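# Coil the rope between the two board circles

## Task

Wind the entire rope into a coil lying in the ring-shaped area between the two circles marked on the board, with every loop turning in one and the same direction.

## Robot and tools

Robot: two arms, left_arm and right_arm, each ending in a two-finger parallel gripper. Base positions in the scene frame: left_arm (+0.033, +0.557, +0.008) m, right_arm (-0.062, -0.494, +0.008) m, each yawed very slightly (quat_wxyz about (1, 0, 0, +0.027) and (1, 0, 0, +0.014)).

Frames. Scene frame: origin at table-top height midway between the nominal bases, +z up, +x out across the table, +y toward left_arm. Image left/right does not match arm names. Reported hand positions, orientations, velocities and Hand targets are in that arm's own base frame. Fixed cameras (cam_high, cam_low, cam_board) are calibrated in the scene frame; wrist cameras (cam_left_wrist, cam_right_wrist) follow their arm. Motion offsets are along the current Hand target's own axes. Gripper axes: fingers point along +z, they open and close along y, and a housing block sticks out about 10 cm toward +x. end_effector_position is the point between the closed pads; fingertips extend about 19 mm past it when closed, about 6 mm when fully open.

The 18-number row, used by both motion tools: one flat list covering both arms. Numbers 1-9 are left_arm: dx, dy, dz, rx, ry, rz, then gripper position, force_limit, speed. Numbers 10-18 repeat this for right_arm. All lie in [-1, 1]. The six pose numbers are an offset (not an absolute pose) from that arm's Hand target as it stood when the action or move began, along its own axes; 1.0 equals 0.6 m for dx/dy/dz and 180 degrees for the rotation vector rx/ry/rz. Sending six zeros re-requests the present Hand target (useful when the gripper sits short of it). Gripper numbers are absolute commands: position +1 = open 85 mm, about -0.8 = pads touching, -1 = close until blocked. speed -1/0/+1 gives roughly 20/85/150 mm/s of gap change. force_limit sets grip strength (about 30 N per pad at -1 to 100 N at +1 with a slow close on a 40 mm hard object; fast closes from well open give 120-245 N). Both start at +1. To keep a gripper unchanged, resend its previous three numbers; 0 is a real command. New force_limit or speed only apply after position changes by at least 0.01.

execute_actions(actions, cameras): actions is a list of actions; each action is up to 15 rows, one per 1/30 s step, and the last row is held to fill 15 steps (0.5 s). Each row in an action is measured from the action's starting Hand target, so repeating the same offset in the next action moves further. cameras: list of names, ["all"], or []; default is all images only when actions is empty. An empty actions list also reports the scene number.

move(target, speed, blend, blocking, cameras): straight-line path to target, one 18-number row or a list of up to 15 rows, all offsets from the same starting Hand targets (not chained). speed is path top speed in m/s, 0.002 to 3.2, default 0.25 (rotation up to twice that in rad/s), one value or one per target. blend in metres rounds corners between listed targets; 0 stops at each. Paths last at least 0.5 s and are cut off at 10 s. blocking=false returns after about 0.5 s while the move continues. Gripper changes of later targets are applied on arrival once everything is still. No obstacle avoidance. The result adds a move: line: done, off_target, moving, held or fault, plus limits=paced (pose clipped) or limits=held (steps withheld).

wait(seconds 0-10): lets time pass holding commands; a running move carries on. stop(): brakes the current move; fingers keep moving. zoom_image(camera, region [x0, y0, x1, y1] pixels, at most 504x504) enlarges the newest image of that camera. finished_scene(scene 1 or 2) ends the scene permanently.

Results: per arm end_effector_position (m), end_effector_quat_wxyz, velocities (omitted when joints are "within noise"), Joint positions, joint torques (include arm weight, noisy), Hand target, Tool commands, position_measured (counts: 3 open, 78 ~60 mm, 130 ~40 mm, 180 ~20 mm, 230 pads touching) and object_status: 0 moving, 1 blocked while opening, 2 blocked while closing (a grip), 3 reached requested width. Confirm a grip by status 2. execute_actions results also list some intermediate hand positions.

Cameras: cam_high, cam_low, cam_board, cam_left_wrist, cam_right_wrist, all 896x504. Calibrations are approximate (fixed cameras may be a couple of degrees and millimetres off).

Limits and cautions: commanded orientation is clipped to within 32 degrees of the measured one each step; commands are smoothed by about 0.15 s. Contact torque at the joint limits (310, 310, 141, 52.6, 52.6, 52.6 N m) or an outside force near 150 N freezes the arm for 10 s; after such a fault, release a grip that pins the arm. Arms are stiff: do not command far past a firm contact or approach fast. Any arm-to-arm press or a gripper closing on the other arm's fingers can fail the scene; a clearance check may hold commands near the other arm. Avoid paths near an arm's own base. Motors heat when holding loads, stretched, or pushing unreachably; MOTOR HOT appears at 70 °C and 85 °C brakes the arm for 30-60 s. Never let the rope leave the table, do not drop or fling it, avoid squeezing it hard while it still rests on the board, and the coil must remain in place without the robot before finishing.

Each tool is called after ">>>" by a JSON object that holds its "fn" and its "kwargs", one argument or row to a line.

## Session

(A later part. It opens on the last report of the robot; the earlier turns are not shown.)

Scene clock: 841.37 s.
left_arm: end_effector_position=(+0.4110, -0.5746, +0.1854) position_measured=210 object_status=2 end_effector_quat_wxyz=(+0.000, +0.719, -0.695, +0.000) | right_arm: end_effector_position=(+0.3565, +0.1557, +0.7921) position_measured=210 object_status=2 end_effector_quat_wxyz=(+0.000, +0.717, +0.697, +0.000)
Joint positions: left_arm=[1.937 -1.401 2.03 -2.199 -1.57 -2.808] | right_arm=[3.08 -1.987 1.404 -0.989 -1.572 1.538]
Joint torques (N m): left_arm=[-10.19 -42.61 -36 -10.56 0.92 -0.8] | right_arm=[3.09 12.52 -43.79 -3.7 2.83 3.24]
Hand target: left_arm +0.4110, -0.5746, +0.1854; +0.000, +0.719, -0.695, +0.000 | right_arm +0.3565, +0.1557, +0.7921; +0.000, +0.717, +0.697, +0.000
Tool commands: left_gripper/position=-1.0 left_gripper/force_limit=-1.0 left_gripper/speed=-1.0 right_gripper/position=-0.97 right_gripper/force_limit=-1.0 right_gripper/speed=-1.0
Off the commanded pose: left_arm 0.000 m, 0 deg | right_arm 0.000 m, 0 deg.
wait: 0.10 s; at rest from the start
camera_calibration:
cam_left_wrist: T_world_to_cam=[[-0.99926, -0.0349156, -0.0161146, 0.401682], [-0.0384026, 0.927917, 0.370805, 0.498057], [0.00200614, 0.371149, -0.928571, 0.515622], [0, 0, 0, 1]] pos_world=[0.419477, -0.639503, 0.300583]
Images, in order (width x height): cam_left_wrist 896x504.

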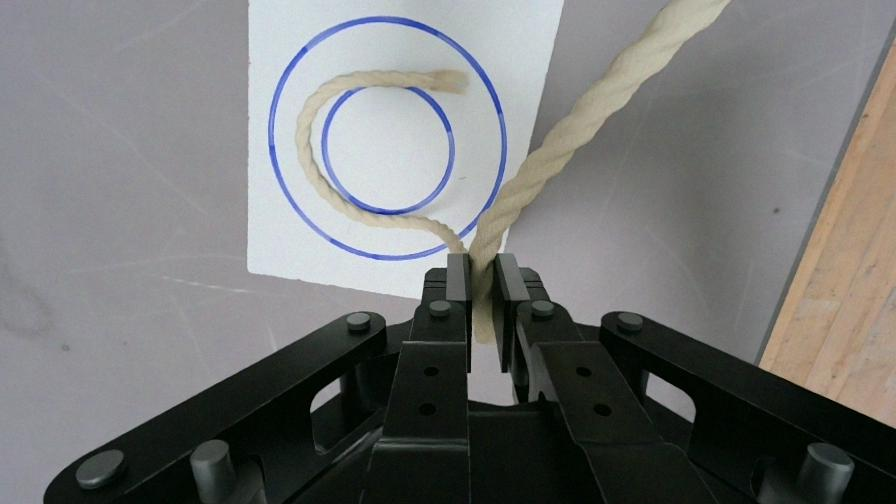

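>>> {"fn": "move", "kwargs": {
  "target": [-0.0089, 0.0141, 0.03, 0, 0, 0, -1, -1, -1, 0, 0, 0, 0, 0, 0, -0.97, -1, -1],
  "speed": 0.03,
  "cameras": ["cam_board", "cam_left_wrist"]
}}

>>> {"fn": "zoom_image", "kwargs": {
  "camera": "cam_board",
  "region": [339, 130, 569, 325]
}}

>>> {"fn": "zoom_image", "kwargs": {
  "camera": "cam_left_wrist",
  "region": [230, 0, 580, 350]
}}

Scene clock: 923.23 s.
left_arm: end_effector_position=(+0.4024, -0.5695, +0.1675) position_measured=210 object_status=2 end_effector_quat_wxyz=(+0.000, +0.719, -0.695, +0.000) | right_arm: end_effector_position=(+0.3565, +0.1557, +0.7921) position_measured=210 object_status=2 end_effector_quat_wxyz=(+0.000, +0.717, +0.697, +0.000)
Joint positions: left_arm=[1.928 -1.395 2.062 -2.237 -1.57 -2.818] | right_arm=[3.08 -1.987 1.404 -0.989 -1.572 1.538]
Joint torques (N m): left_arm=[-9.18 -41.77 -35.29 -10.04 0.15 -0.93] | right_arm=[4.09 13.15 -43.14 -4.11 2.65 3.21]
Hand target: left_arm +0.4024, -0.5695, +0.1674; +0.000, +0.719, -0.695, +0.000 | right_arm +0.3565, +0.1557, +0.7921; +0.000, +0.717, +0.697, +0.000
Off the commanded pose: left_arm 0.000 m, 0 deg | right_arm 0.000 m, 0 deg.
move: done
camera_calibration:
cam_left_wrist: T_world_to_cam=[[-0.99926, -0.0349156, -0.0161146, 0.392978], [-0.0384026, 0.927917, 0.370805, 0.499632], [0.00200614, 0.371149, -0.928571, 0.497125], [0, 0, 0, 1]] pos_world=[0.410877, -0.634403, 0.282683]
Images, in order (width x height): cam_board 896x504, cam_left_wrist 896x504.

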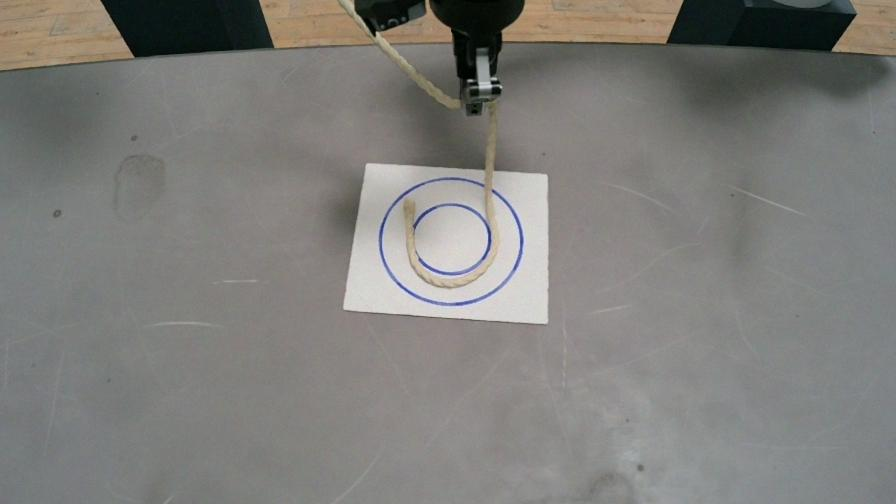

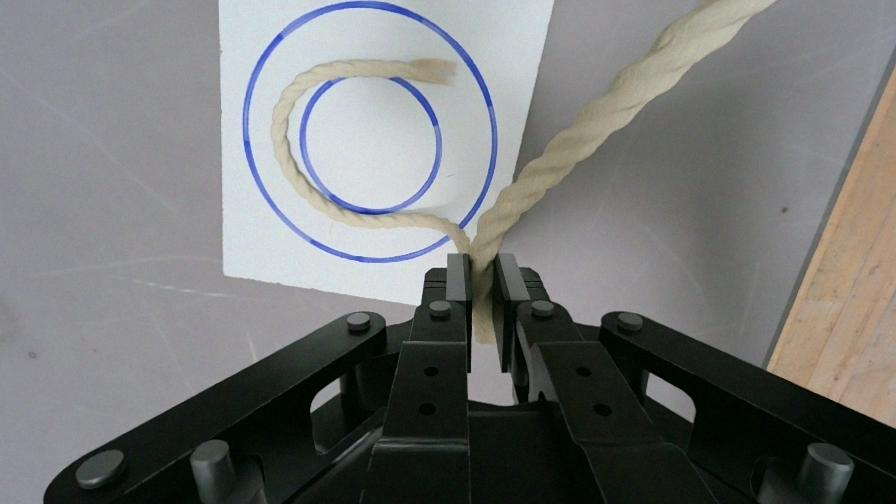

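Scaled by 2.191.

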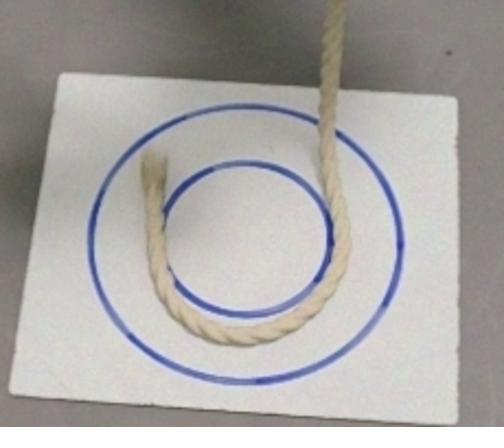

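Scaled by 1.440.

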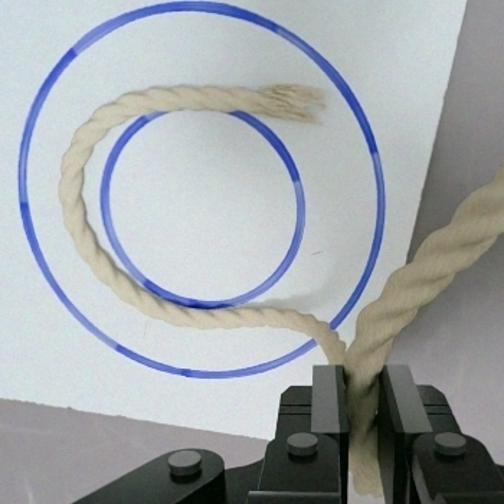

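>>> {"fn": "move", "kwargs": {
  "target": [-0.022, -0.011, 0.01, 0, 0, 0, -1, -1, -1, 0, 0, 0, 0, 0, 0, -0.97, -1, -1],
  "speed": 0.03,
  "cameras": ["cam_board", "cam_left_wrist"]
}}

>>> {"fn": "zoom_image", "kwargs": {
  "camera": "cam_board",
  "region": [339, 130, 569, 325]
}}

>>> {"fn": "zoom_image", "kwargs": {
  "camera": "cam_left_wrist",
  "region": [230, 0, 580, 350]
}}

Scene clock: 959.03 s.
left_arm: end_effector_position=(+0.4084, -0.5562, +0.1615) position_measured=210 object_status=2 end_effector_quat_wxyz=(+0.000, +0.719, -0.695, +0.000) | right_arm: end_effector_position=(+0.3565, +0.1557, +0.7921) position_measured=210 object_status=2 end_effector_quat_wxyz=(+0.000, +0.717, +0.697, +0.000)
Joint positions: left_arm=[1.944 -1.399 2.08 -2.252 -1.57 -2.802] | right_arm=[3.08 -1.987 1.404 -0.989 -1.572 1.538]
Joint torques (N m): left_arm=[6.78 -63.69 -35.81 -11.09 0.03 2.57] | right_arm=[2.93 12.54 -44.1 -4.08 2.88 3.47]
Hand target: left_arm +0.4085, -0.5561, +0.1615; +0.000, +0.719, -0.695, +0.000 | right_arm +0.3565, +0.1557, +0.7921; +0.000, +0.717, +0.697, +0.000
Off the commanded pose: left_arm 0.000 m, 0 deg | right_arm 0.000 m, 0 deg.
move: done
camera_calibration:
cam_left_wrist: T_world_to_cam=[[-0.99926, -0.0349156, -0.0161146, 0.399341], [-0.0384026, 0.927917, 0.370805, 0.489746], [0.00200614, 0.371149, -0.928571, 0.486605], [0, 0, 0, 1]] pos_world=[0.416877, -0.621103, 0.276683]
Images, in order (width x height): cam_board 896x504, cam_left_wrist 896x504.

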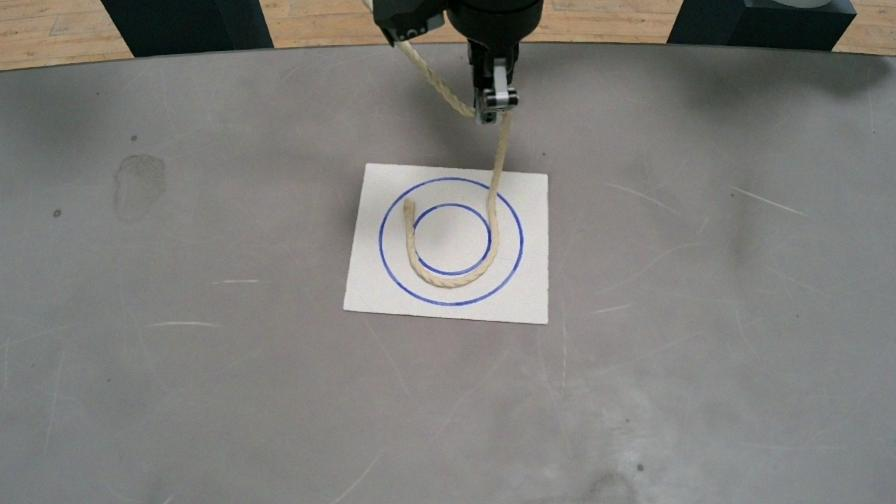

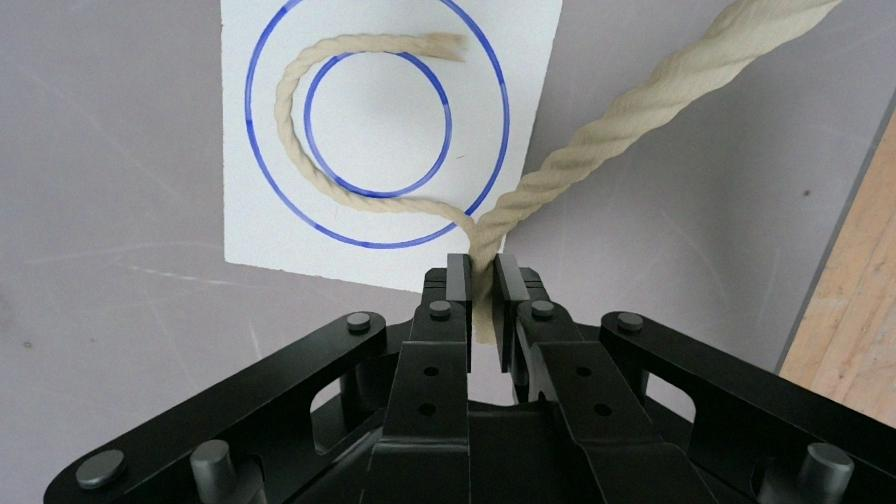

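Scaled by 2.191.

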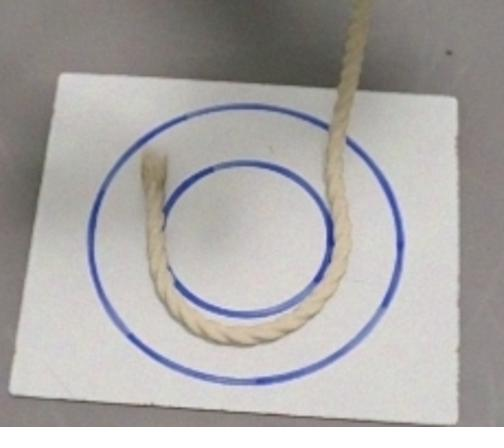

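Scaled by 1.440.

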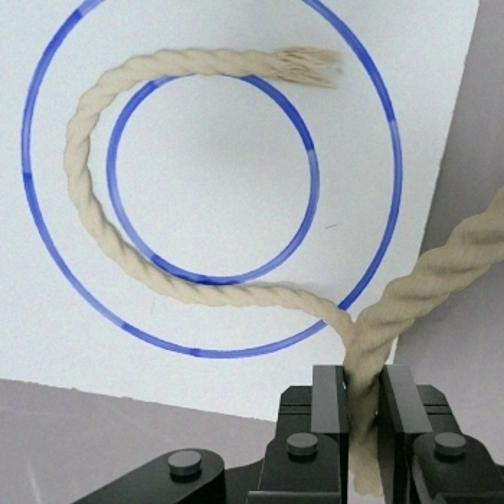

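>>> {"fn": "move", "kwargs": {
  "target": [0.0425, 0.0193, 0.0233, 0, 0, -0.0722, -1, -1, -1, 0, 0, 0, 0, 0, 0, -0.97, -1, -1],
  "speed": 0.04,
  "cameras": ["cam_board", "cam_left_wrist"]
}}

>>> {"fn": "zoom_image", "kwargs": {
  "camera": "cam_board",
  "region": [339, 130, 569, 325]
}}

>>> {"fn": "zoom_image", "kwargs": {
  "camera": "cam_left_wrist",
  "region": [230, 0, 580, 350]
}}

Scene clock: 975.10 s.
left_arm: end_effector_position=(+0.3978, -0.5819, +0.1475) position_measured=210 object_status=2 end_effector_quat_wxyz=(+0.000, +0.793, -0.609, +0.000) | right_arm: end_effector_position=(+0.3565, +0.1557, +0.7921) position_measured=210 object_status=2 end_effector_quat_wxyz=(+0.000, +0.717, +0.697, +0.000)
Joint positions: left_arm=[1.916 -1.36 2.063 -2.274 -1.57 -3.057] | right_arm=[3.08 -1.987 1.404 -0.989 -1.572 1.538]
Joint torques (N m): left_arm=[-8.75 -44.21 -47.42 -10.63 -0.17 0.08] | right_arm=[2.14 9.95 -43.12 -3.99 2.42 2.94]
Hand target: left_arm +0.3978, -0.5820, +0.1475; +0.000, +0.793, -0.609, +0.000 | right_arm +0.3565, +0.1557, +0.7921; +0.000, +0.717, +0.697, +0.000
Off the commanded pose: left_arm 0.000 m, 0 deg | right_arm 0.000 m, 0 deg.
move: done
camera_calibration:
cam_left_wrist: T_world_to_cam=[[-0.965861, -0.25855, -0.0162676, 0.244209], [-0.245989, 0.895615, 0.370624, 0.582291], [-0.0812555, 0.361973, -0.92864, 0.510878], [0, 0, 0, 1]] pos_world=[0.420621, -0.643293, 0.262583]
Images, in order (width x height): cam_board 896x504, cam_left_wrist 896x504.

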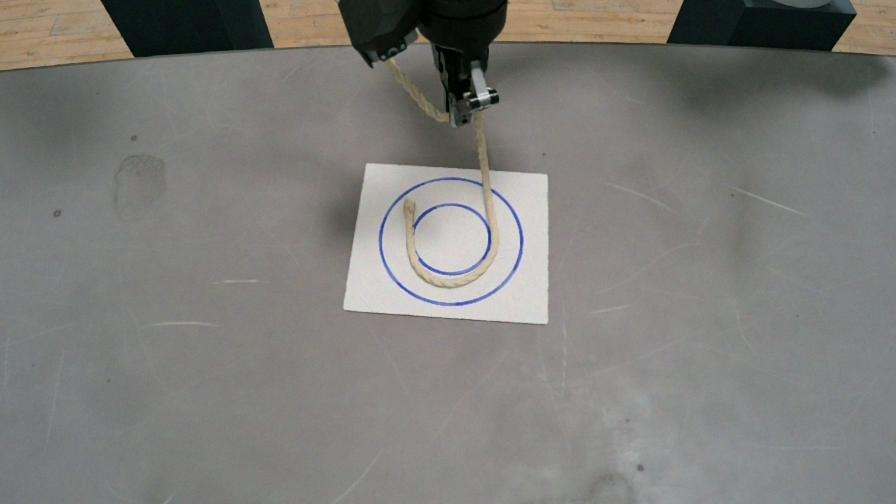

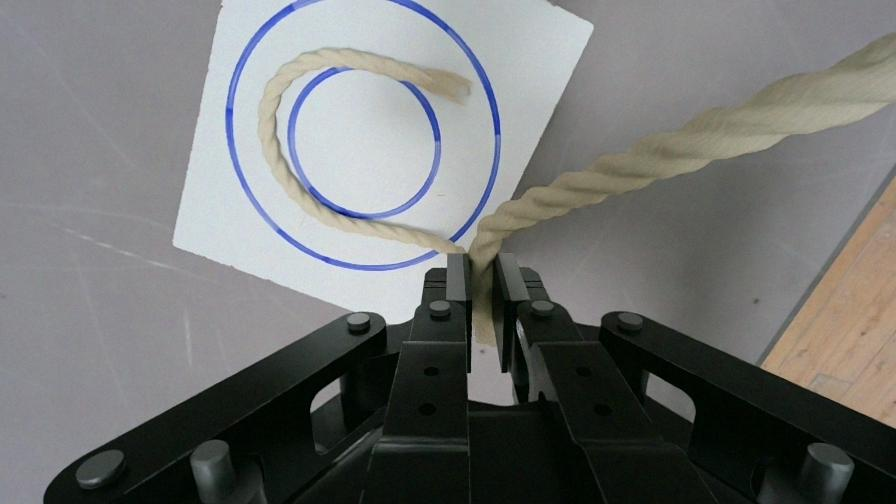

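Scaled by 2.191.

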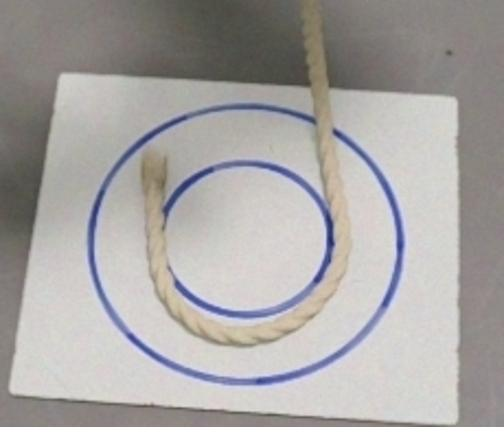

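Scaled by 1.440.

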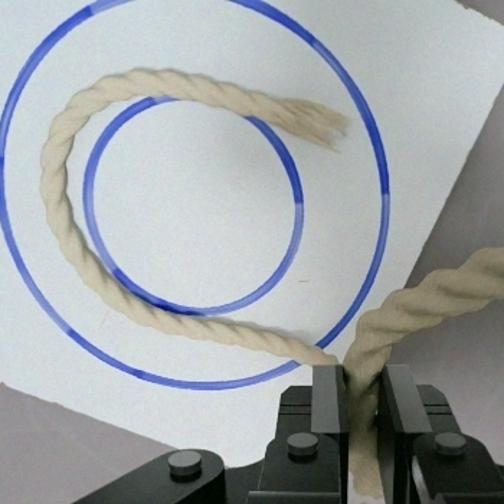

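>>> {"fn": "move", "kwargs": {
  "target": [-0.0218, -0.0495, -0.0575, 0, 0, 0, -1, -1, -1, 0, 0, 0, 0, 0, 0, -0.97, -1, -1],
  "speed": 0.03,
  "cameras": ["cam_board", "cam_left_wrist"]
}}

>>> {"fn": "zoom_image", "kwargs": {
  "camera": "cam_board",
  "region": [339, 130, 569, 325]
}}

>>> {"fn": "zoom_image", "kwargs": {
  "camera": "cam_left_wrist",
  "region": [230, 0, 580, 350]
}}

Scene clock: 1102.30 s.
left_arm: end_effector_position=(+0.4230, -0.5617, +0.1819) position_measured=210 object_status=2 end_effector_quat_wxyz=(+0.000, +0.793, -0.609, +0.000) | right_arm: end_effector_position=(+0.3565, +0.1557, +0.7921) position_measured=210 object_status=2 end_effector_quat_wxyz=(+0.000, +0.717, +0.697, +0.000)
Joint positions: left_arm=[1.961 -1.402 2.039 -2.207 -1.57 -3.012] | right_arm=[3.08 -1.987 1.404 -0.989 -1.572 1.538]
Joint torques (N m): left_arm=[7.23 -63.31 -48.87 -1.72 1 1.54] | right_arm=[-0.58 12.38 -43.03 -4.38 2.81 2.62]
Hand target: left_arm +0.4231, -0.5617, +0.1820; +0.000, +0.793, -0.609, +0.000 | right_arm +0.3565, +0.1557, +0.7921; +0.000, +0.717, +0.697, +0.000
Off the commanded pose: left_arm 0.000 m, 0 deg | right_arm 0.000 m, 0 deg.
move: done
camera_calibration:
cam_left_wrist: T_world_to_cam=[[-0.965829, -0.258671, -0.0162118, 0.274226], [-0.246079, 0.895582, 0.370646, 0.557662], [-0.0813564, 0.36197, -0.928633, 0.5376], [0, 0, 0, 1]] pos_world=[0.445822, -0.623093, 0.296983]
Images, in order (width x height): cam_board 896x504, cam_left_wrist 896x504.

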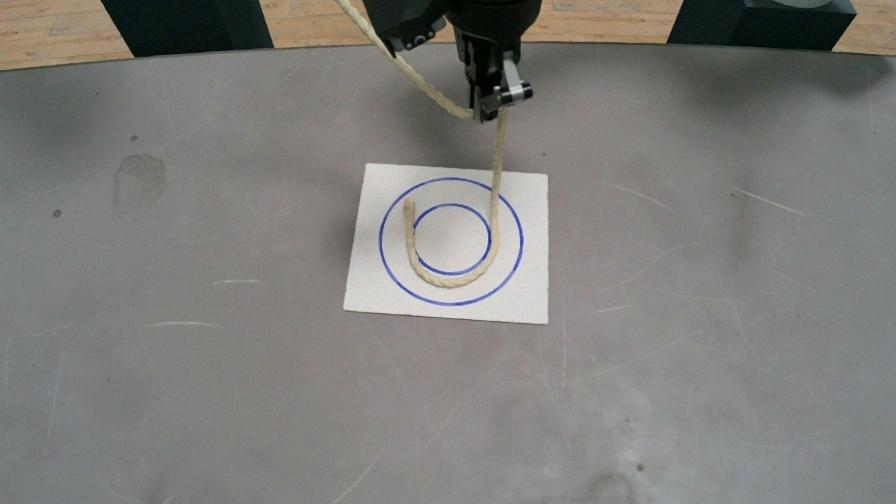

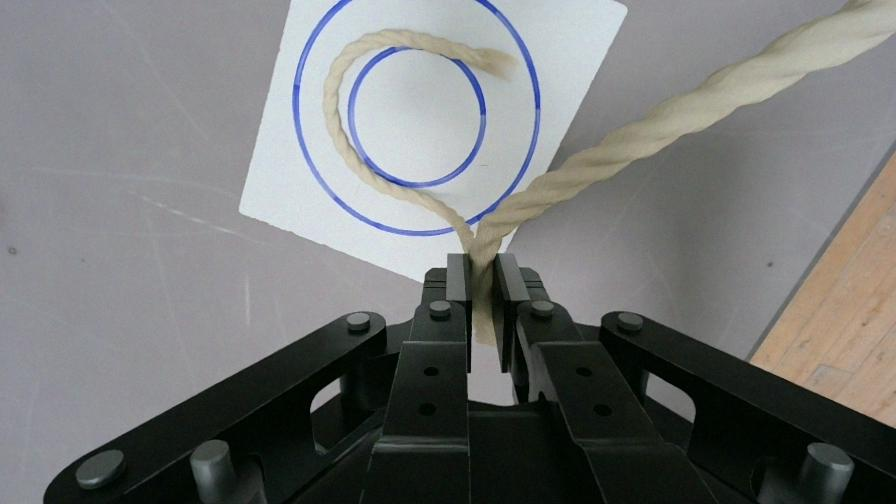

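Scaled by 2.191.

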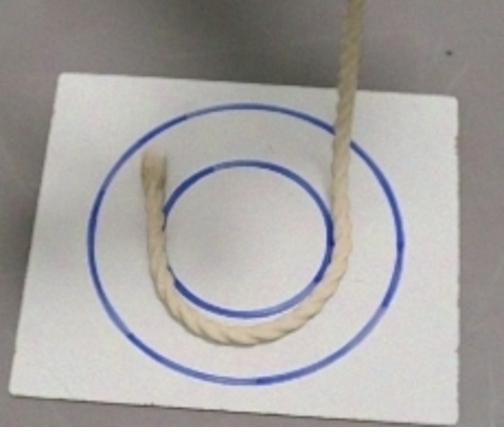

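Scaled by 1.440.

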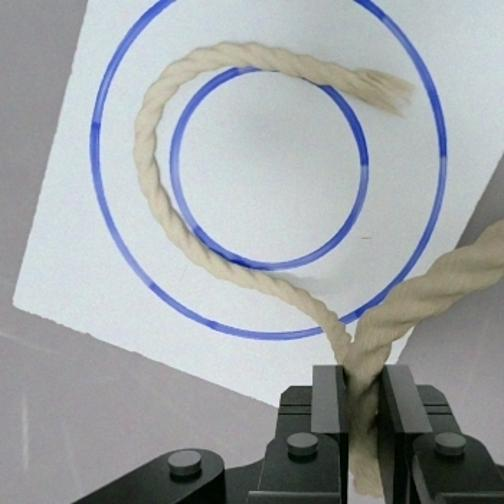

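>>> {"fn": "move", "kwargs": {
  "target": [
    [0.0051, 0.0123, 0.0117, 0, 0, -0.0194, -1, -1, -1, 0, 0, 0, 0, 0, 0, -0.97, -1, -1],
    [0.0135, 0.0205, 0.0233, 0, 0, -0.0389, -1, -1, -1, 0, 0, 0, 0, 0, 0, -0.97, -1, -1]
  ],
  "speed": 0.03,
  "blend": 0.003,
  "cameras": ["cam_board", "cam_left_wrist"]
}}

>>> {"fn": "zoom_image", "kwargs": {
  "camera": "cam_board",
  "region": [339, 130, 569, 325]
}}

>>> {"fn": "zoom_image", "kwargs": {
  "camera": "cam_left_wrist",
  "region": [230, 0, 580, 350]
}}

Scene clock: 1116.00 s.
left_arm: end_effector_position=(+0.4133, -0.5727, +0.1680) position_measured=210 object_status=2 end_effector_quat_wxyz=(+0.000, +0.829, -0.560, +0.000) | right_arm: end_effector_position=(+0.3565, +0.1557, +0.7921) position_measured=210 object_status=2 end_effector_quat_wxyz=(+0.000, +0.717, +0.697, +0.000)
Joint positions: left_arm=[1.942 -1.382 2.045 -2.233 -1.57 -3.153] | right_arm=[3.08 -1.987 1.404 -0.989 -1.572 1.538]
Joint torques (N m): left_arm=[-9.51 -42.39 -34.3 -10.53 -0.38 -0.29] | right_arm=[1.38 12.41 -43.53 -4.23 2.6 2.91]
Hand target: left_arm +0.4133, -0.5727, +0.1680; +0.000, +0.829, -0.560, +0.000 | right_arm +0.3565, +0.1557, +0.7921; +0.000, +0.717, +0.697, +0.000
Off the commanded pose: left_arm 0.000 m, 0 deg | right_arm 0.000 m, 0 deg.
move: done
camera_calibration:
cam_left_wrist: T_world_to_cam=[[-0.927147, -0.374344, -0.0162903, 0.179651], [-0.353329, 0.858972, 0.370576, 0.593558], [-0.12473, 0.349334, -0.928659, 0.538643], [0, 0, 0, 1]] pos_world=[0.443469, -0.630765, 0.283184]
Images, in order (width x height): cam_board 896x504, cam_left_wrist 896x504.

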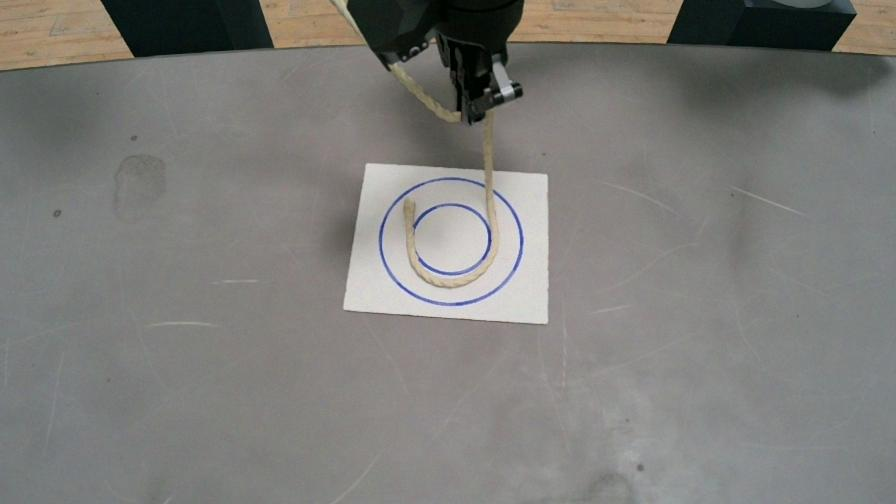

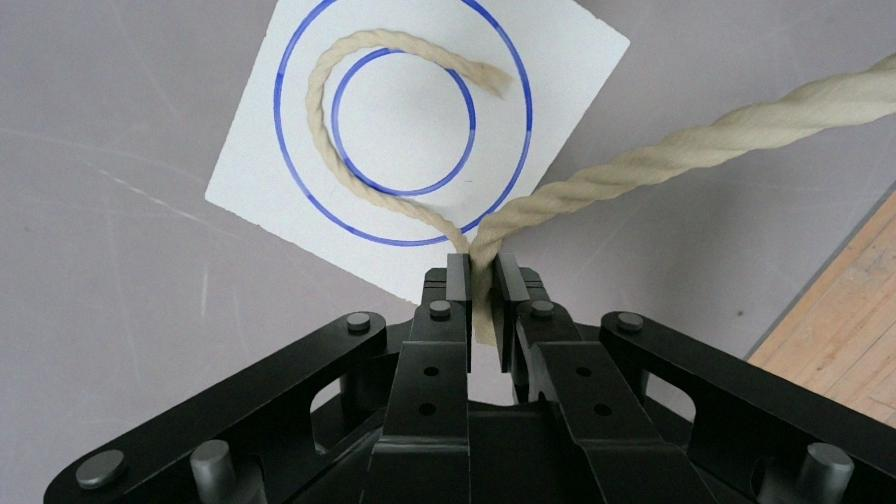

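Scaled by 2.191.

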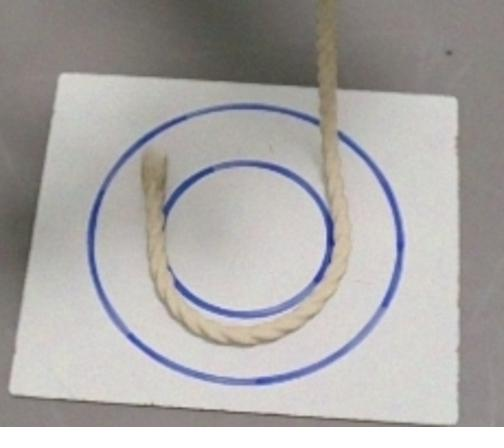

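Scaled by 1.440.

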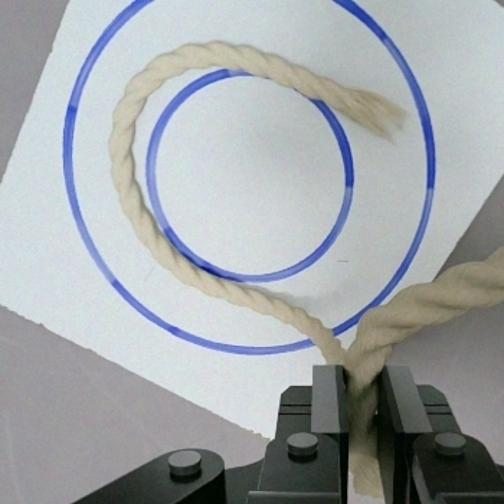

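>>> {"fn": "move", "kwargs": {
  "target": [0.0234, 0.0054, 0, 0, 0, 0, -1, -1, -1, 0, 0, 0, 0, 0, 0, -0.97, -1, -1],
  "speed": 0.03,
  "cameras": ["cam_board", "cam_left_wrist"]
}}

>>> {"fn": "zoom_image", "kwargs": {
  "camera": "cam_board",
  "region": [339, 130, 569, 325]
}}

>>> {"fn": "zoom_image", "kwargs": {
  "camera": "cam_left_wrist",
  "region": [230, 0, 580, 350]
}}

Scene clock: 1147.53 s.
left_arm: end_effector_position=(+0.4155, -0.5868, +0.1680) position_measured=210 object_status=2 end_effector_quat_wxyz=(+0.000, +0.829, -0.560, +0.000) | right_arm: end_effector_position=(+0.3565, +0.1557, +0.7921) position_measured=210 object_status=2 end_effector_quat_wxyz=(+0.000, +0.717, +0.697, +0.000)
Joint positions: left_arm=[1.937 -1.363 2.021 -2.228 -1.57 -3.158] | right_arm=[3.08 -1.987 1.404 -0.989 -1.572 1.538]
Joint torques (N m): left_arm=[-10.04 -45.32 -47.68 -2.03 0.91 -0.8] | right_arm=[1.39 13.96 -43.2 -4.7 2.87 3.1]
Hand target: left_arm +0.4156, -0.5869, +0.1680; +0.000, +0.829, -0.560, +0.000 | right_arm +0.3565, +0.1557, +0.7921; +0.000, +0.717, +0.697, +0.000
Off the commanded pose: left_arm 0.000 m, 0 deg | right_arm 0.000 m, 0 deg.
move: done
camera_calibration:
cam_left_wrist: T_world_to_cam=[[-0.927068, -0.374536, -0.0163695, 0.176275], [-0.353535, 0.858888, 0.370573, 0.606524], [-0.124734, 0.349334, -0.928659, 0.543751], [0, 0, 0, 1]] pos_world=[0.44567, -0.644865, 0.283083]
Images, in order (width x height): cam_board 896x504, cam_left_wrist 896x504.

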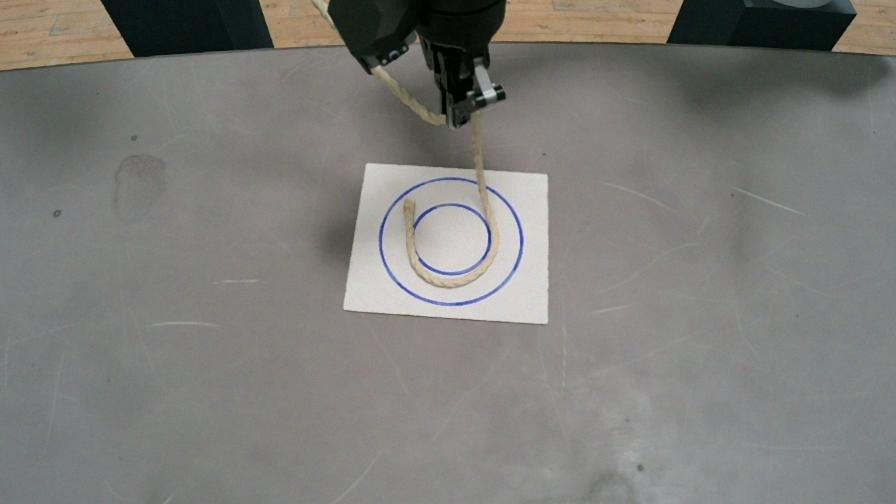

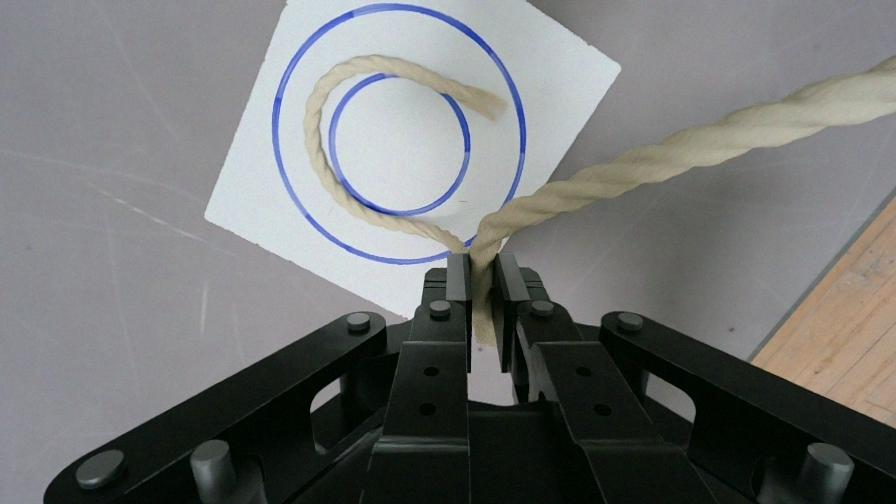

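Scaled by 2.191.

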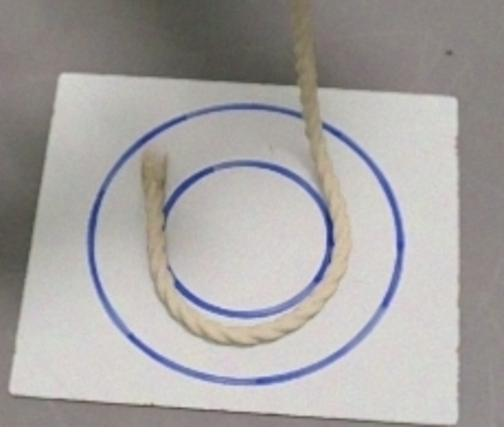

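Scaled by 1.440.

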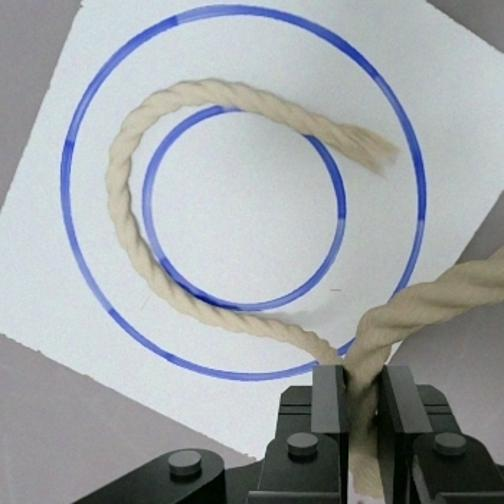

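>>> {"fn": "move", "kwargs": {
  "target": [0.0187, 0.0096, 0.0233, 0, 0, -0.0722, -1, -1, -1, 0, 0, 0, 0, 0, 0, -0.97, -1, -1],
  "speed": 0.04,
  "cameras": ["cam_board", "cam_left_wrist"]
}}

>>> {"fn": "zoom_image", "kwargs": {
  "camera": "cam_board",
  "region": [339, 130, 569, 325]
}}

>>> {"fn": "zoom_image", "kwargs": {
  "camera": "cam_left_wrist",
  "region": [230, 0, 580, 350]
}}

Scene clock: 1170.07 s.
left_arm: end_effector_position=(+0.4144, -0.5995, +0.1540) position_measured=210 object_status=2 end_effector_quat_wxyz=(+0.000, +0.887, -0.462, +0.000) | right_arm: end_effector_position=(+0.3565, +0.1557, +0.7921) position_measured=210 object_status=2 end_effector_quat_wxyz=(+0.000, +0.717, +0.697, +0.000)
Joint positions: left_arm=[1.929 -1.333 2.013 -2.25 -1.57 -3.392] | right_arm=[3.08 -1.987 1.404 -0.989 -1.572 1.538]
Joint torques (N m): left_arm=[-9.89 -47.93 -47.84 -10.49 -0.3 0.02] | right_arm=[1.5 10.29 -42.07 -4.99 2.6 3.05]
Hand target: left_arm +0.4144, -0.5995, +0.1540; +0.000, +0.887, -0.462, +0.000 | right_arm +0.3565, +0.1557, +0.7921; +0.000, +0.717, +0.697, +0.000
Off the commanded pose: left_arm 0.000 m, 0 deg | right_arm 0.000 m, 0 deg.
move: done
camera_calibration:
cam_left_wrist: T_world_to_cam=[[-0.819172, -0.573314, -0.0163543, 0.00636639], [-0.53755, 0.757503, 0.370444, 0.637697], [-0.199993, 0.312249, -0.928711, 0.5441], [0, 0, 0, 1]] pos_world=[0.456825, -0.649302, 0.269184]
Images, in order (width x height): cam_board 896x504, cam_left_wrist 896x504.

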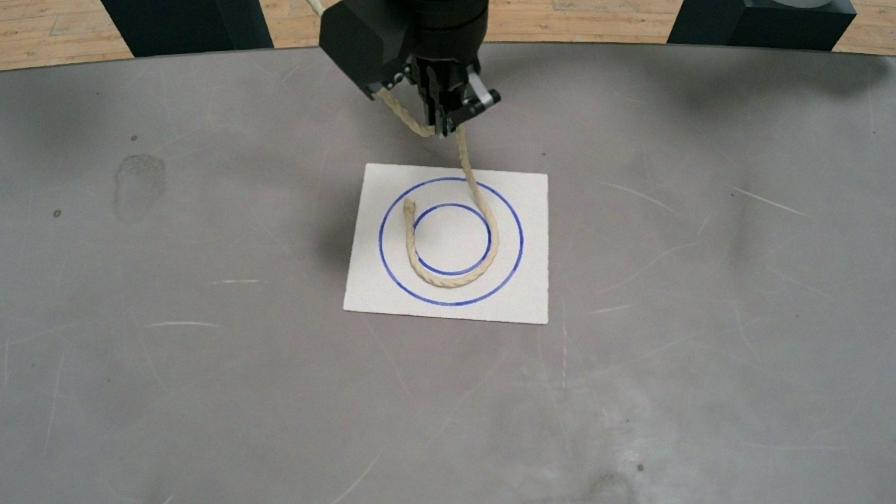

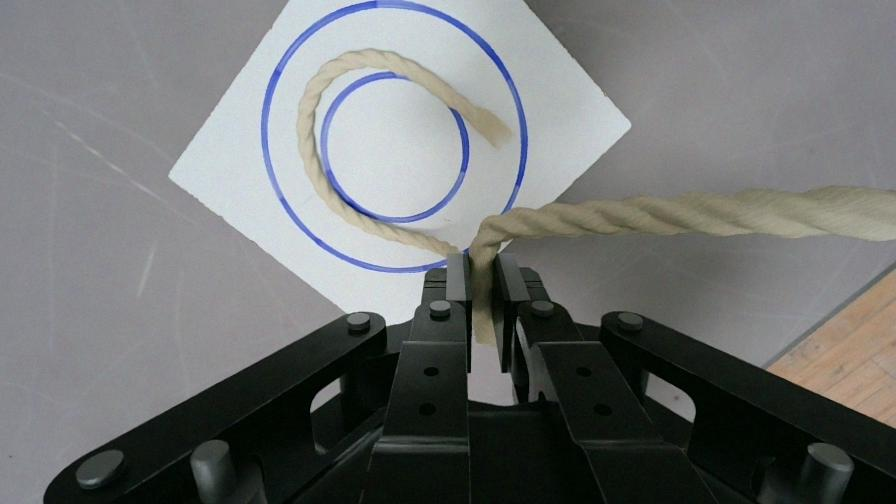

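Scaled by 2.191.

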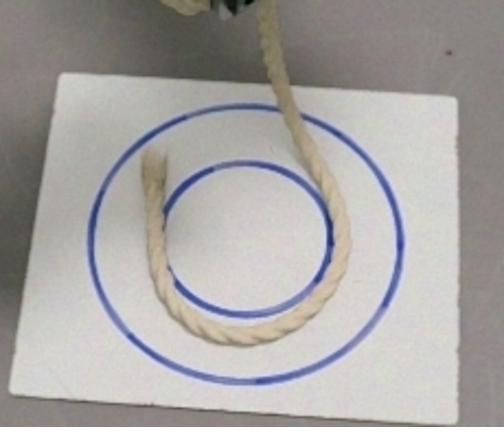

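Scaled by 1.440.

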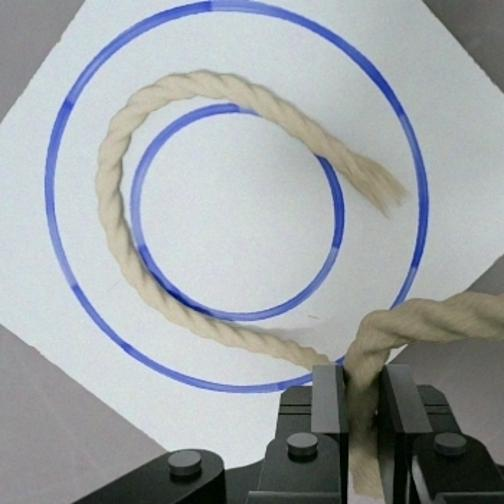

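>>> {"fn": "move", "kwargs": {
  "target": [-0.0209, -0.00575, 0.02, 0, 0, 0, -1, -1, -1, 0, 0, 0, 0, 0, 0, -0.97, -1, -1],
  "speed": 0.03,
  "cameras": ["cam_board", "cam_left_wrist"]
}}

>>> {"fn": "zoom_image", "kwargs": {
  "camera": "cam_board",
  "region": [339, 130, 569, 325]
}}

>>> {"fn": "zoom_image", "kwargs": {
  "camera": "cam_left_wrist",
  "region": [230, 0, 580, 350]
}}

Scene clock: 1204.03 s.
left_arm: end_effector_position=(+0.4101, -0.5873, +0.1421) position_measured=210 object_status=2 end_effector_quat_wxyz=(+0.000, +0.887, -0.462, +0.000) | right_arm: end_effector_position=(+0.3565, +0.1557, +0.7921) position_measured=210 object_status=2 end_effector_quat_wxyz=(+0.000, +0.717, +0.697, +0.000)
Joint positions: left_arm=[1.93 -1.337 2.046 -2.279 -1.57 -3.392] | right_arm=[3.08 -1.987 1.404 -0.989 -1.572 1.538]
Joint torques (N m): left_arm=[8.12 -67.87 -31.31 -10.36 0.74 2.07] | right_arm=[0.5 12.07 -43.36 -4.66 3.33 3.01]
Hand target: left_arm +0.4101, -0.5872, +0.1420; +0.000, +0.887, -0.462, +0.000 | right_arm +0.3565, +0.1557, +0.7921; +0.000, +0.717, +0.697, +0.000
Off the commanded pose: left_arm 0.000 m, 0 deg | right_arm 0.000 m, 0 deg.
move: done
camera_calibration:
cam_left_wrist: T_world_to_cam=[[-0.819117, -0.573394, -0.01633, 0.00956154], [-0.537632, 0.75748, 0.370373, 0.630594], [-0.2, 0.312158, -0.92874, 0.528332], [0, 0, 0, 1]] pos_world=[0.452525, -0.637102, 0.257284]
Images, in order (width x height): cam_board 896x504, cam_left_wrist 896x504.

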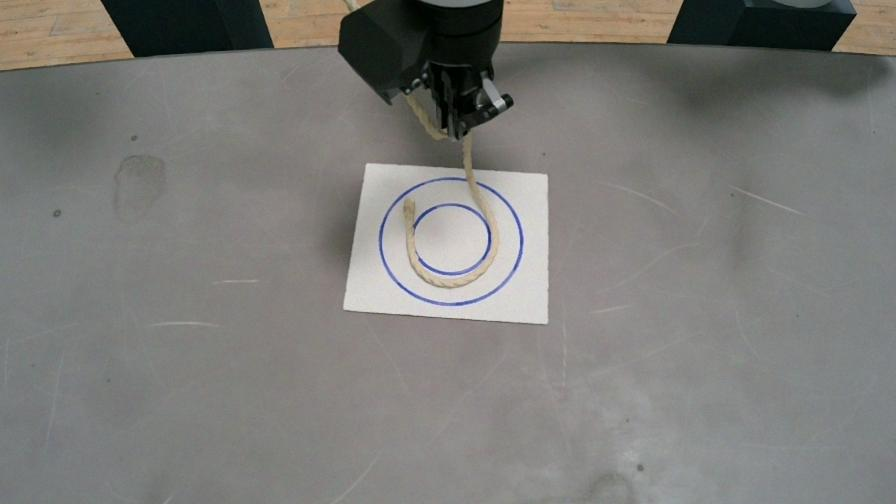

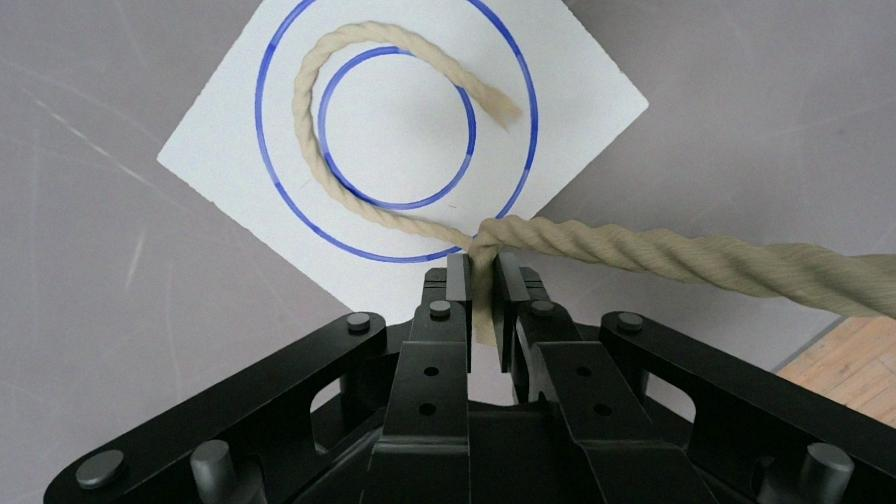

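Scaled by 2.191.

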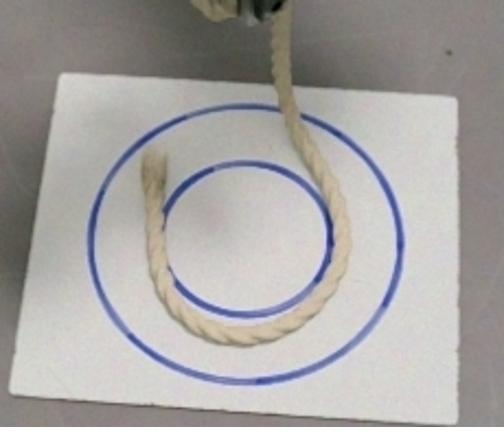

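Scaled by 1.440.

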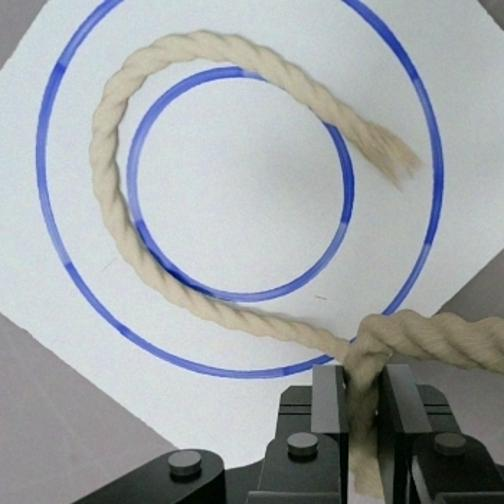

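>>> {"fn": "move", "kwargs": {
  "target": [0.0125, 0.0151, 0.02, 0, 0, -0.0556, -1, -1, -1, 0, 0, 0, 0, 0, 0, -0.97, -1, -1],
  "speed": 0.04,
  "cameras": ["cam_board", "cam_left_wrist"]
}}

>>> {"fn": "zoom_image", "kwargs": {
  "camera": "cam_board",
  "region": [339, 130, 569, 325]
}}

>>> {"fn": "zoom_image", "kwargs": {
  "camera": "cam_left_wrist",
  "region": [230, 0, 580, 350]
}}

Scene clock: 1229.60 s.
left_arm: end_effector_position=(+0.4069, -0.5985, +0.1300) position_measured=210 object_status=2 end_effector_quat_wxyz=(+0.000, +0.924, -0.383, +0.000) | right_arm: end_effector_position=(+0.3565, +0.1557, +0.7921) position_measured=210 object_status=2 end_effector_quat_wxyz=(+0.000, +0.717, +0.697, +0.000)
Joint positions: left_arm=[1.92 -1.312 2.04 -2.298 -1.57 -3.576] | right_arm=[3.08 -1.987 1.404 -0.989 -1.572 1.538]
Joint torques (N m): left_arm=[-10.23 -46.45 -44.33 -9.9 -0.26 -1.15] | right_arm=[-0.28 11.44 -44.13 -4.96 2.44 2.92]
Hand target: left_arm +0.4069, -0.5985, +0.1300; +0.000, +0.924, -0.383, +0.000 | right_arm +0.3565, +0.1557, +0.7921; +0.000, +0.717, +0.697, +0.000
Off the commanded pose: left_arm 0.000 m, 0 deg | right_arm 0.000 m, 0 deg.
move: done
camera_calibration:
cam_left_wrist: T_world_to_cam=[[-0.707118, -0.706908, -0.0162892, -0.125204], [-0.661002, 0.652666, 0.370276, 0.629384], [-0.251119, 0.272596, -0.928779, 0.517098], [0, 0, 0, 1]] pos_world=[0.457343, -0.640244, 0.245185]
Images, in order (width x height): cam_board 896x504, cam_left_wrist 896x504.

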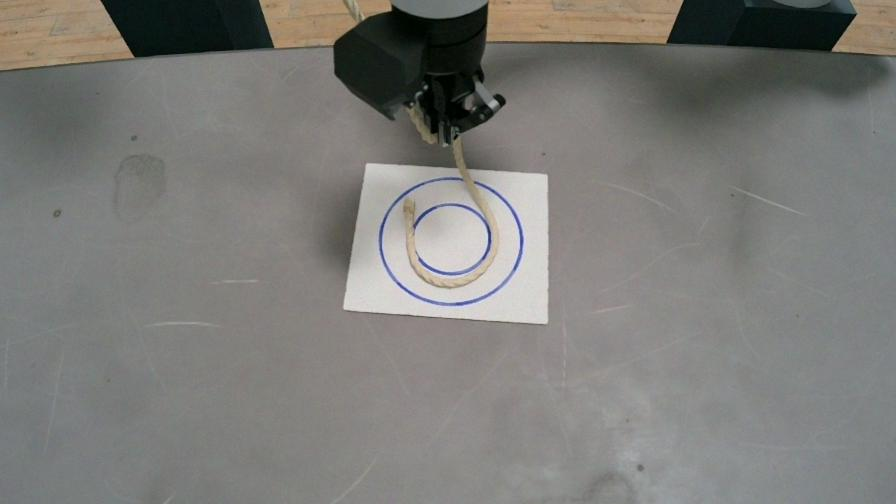

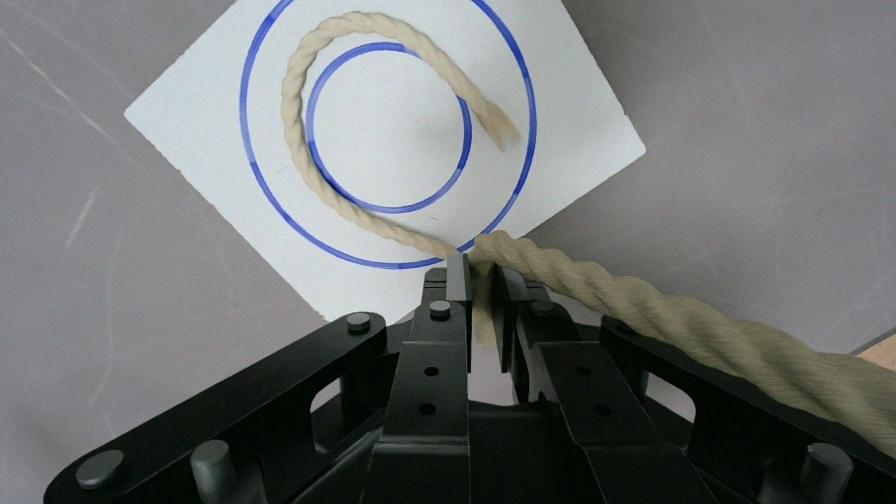

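Scaled by 2.191.

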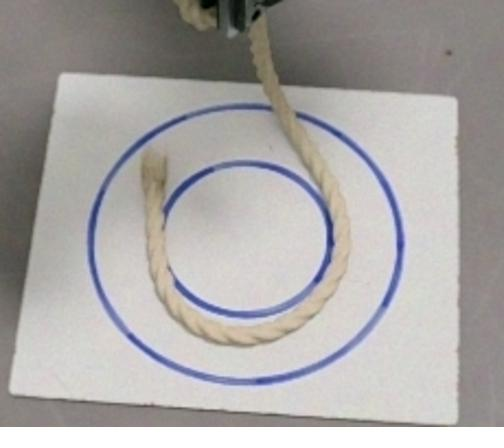

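Scaled by 1.440.

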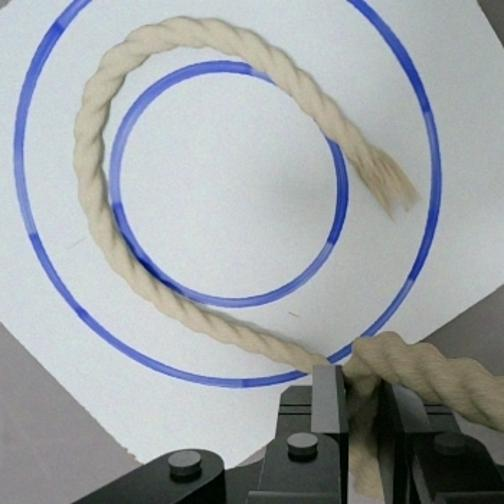

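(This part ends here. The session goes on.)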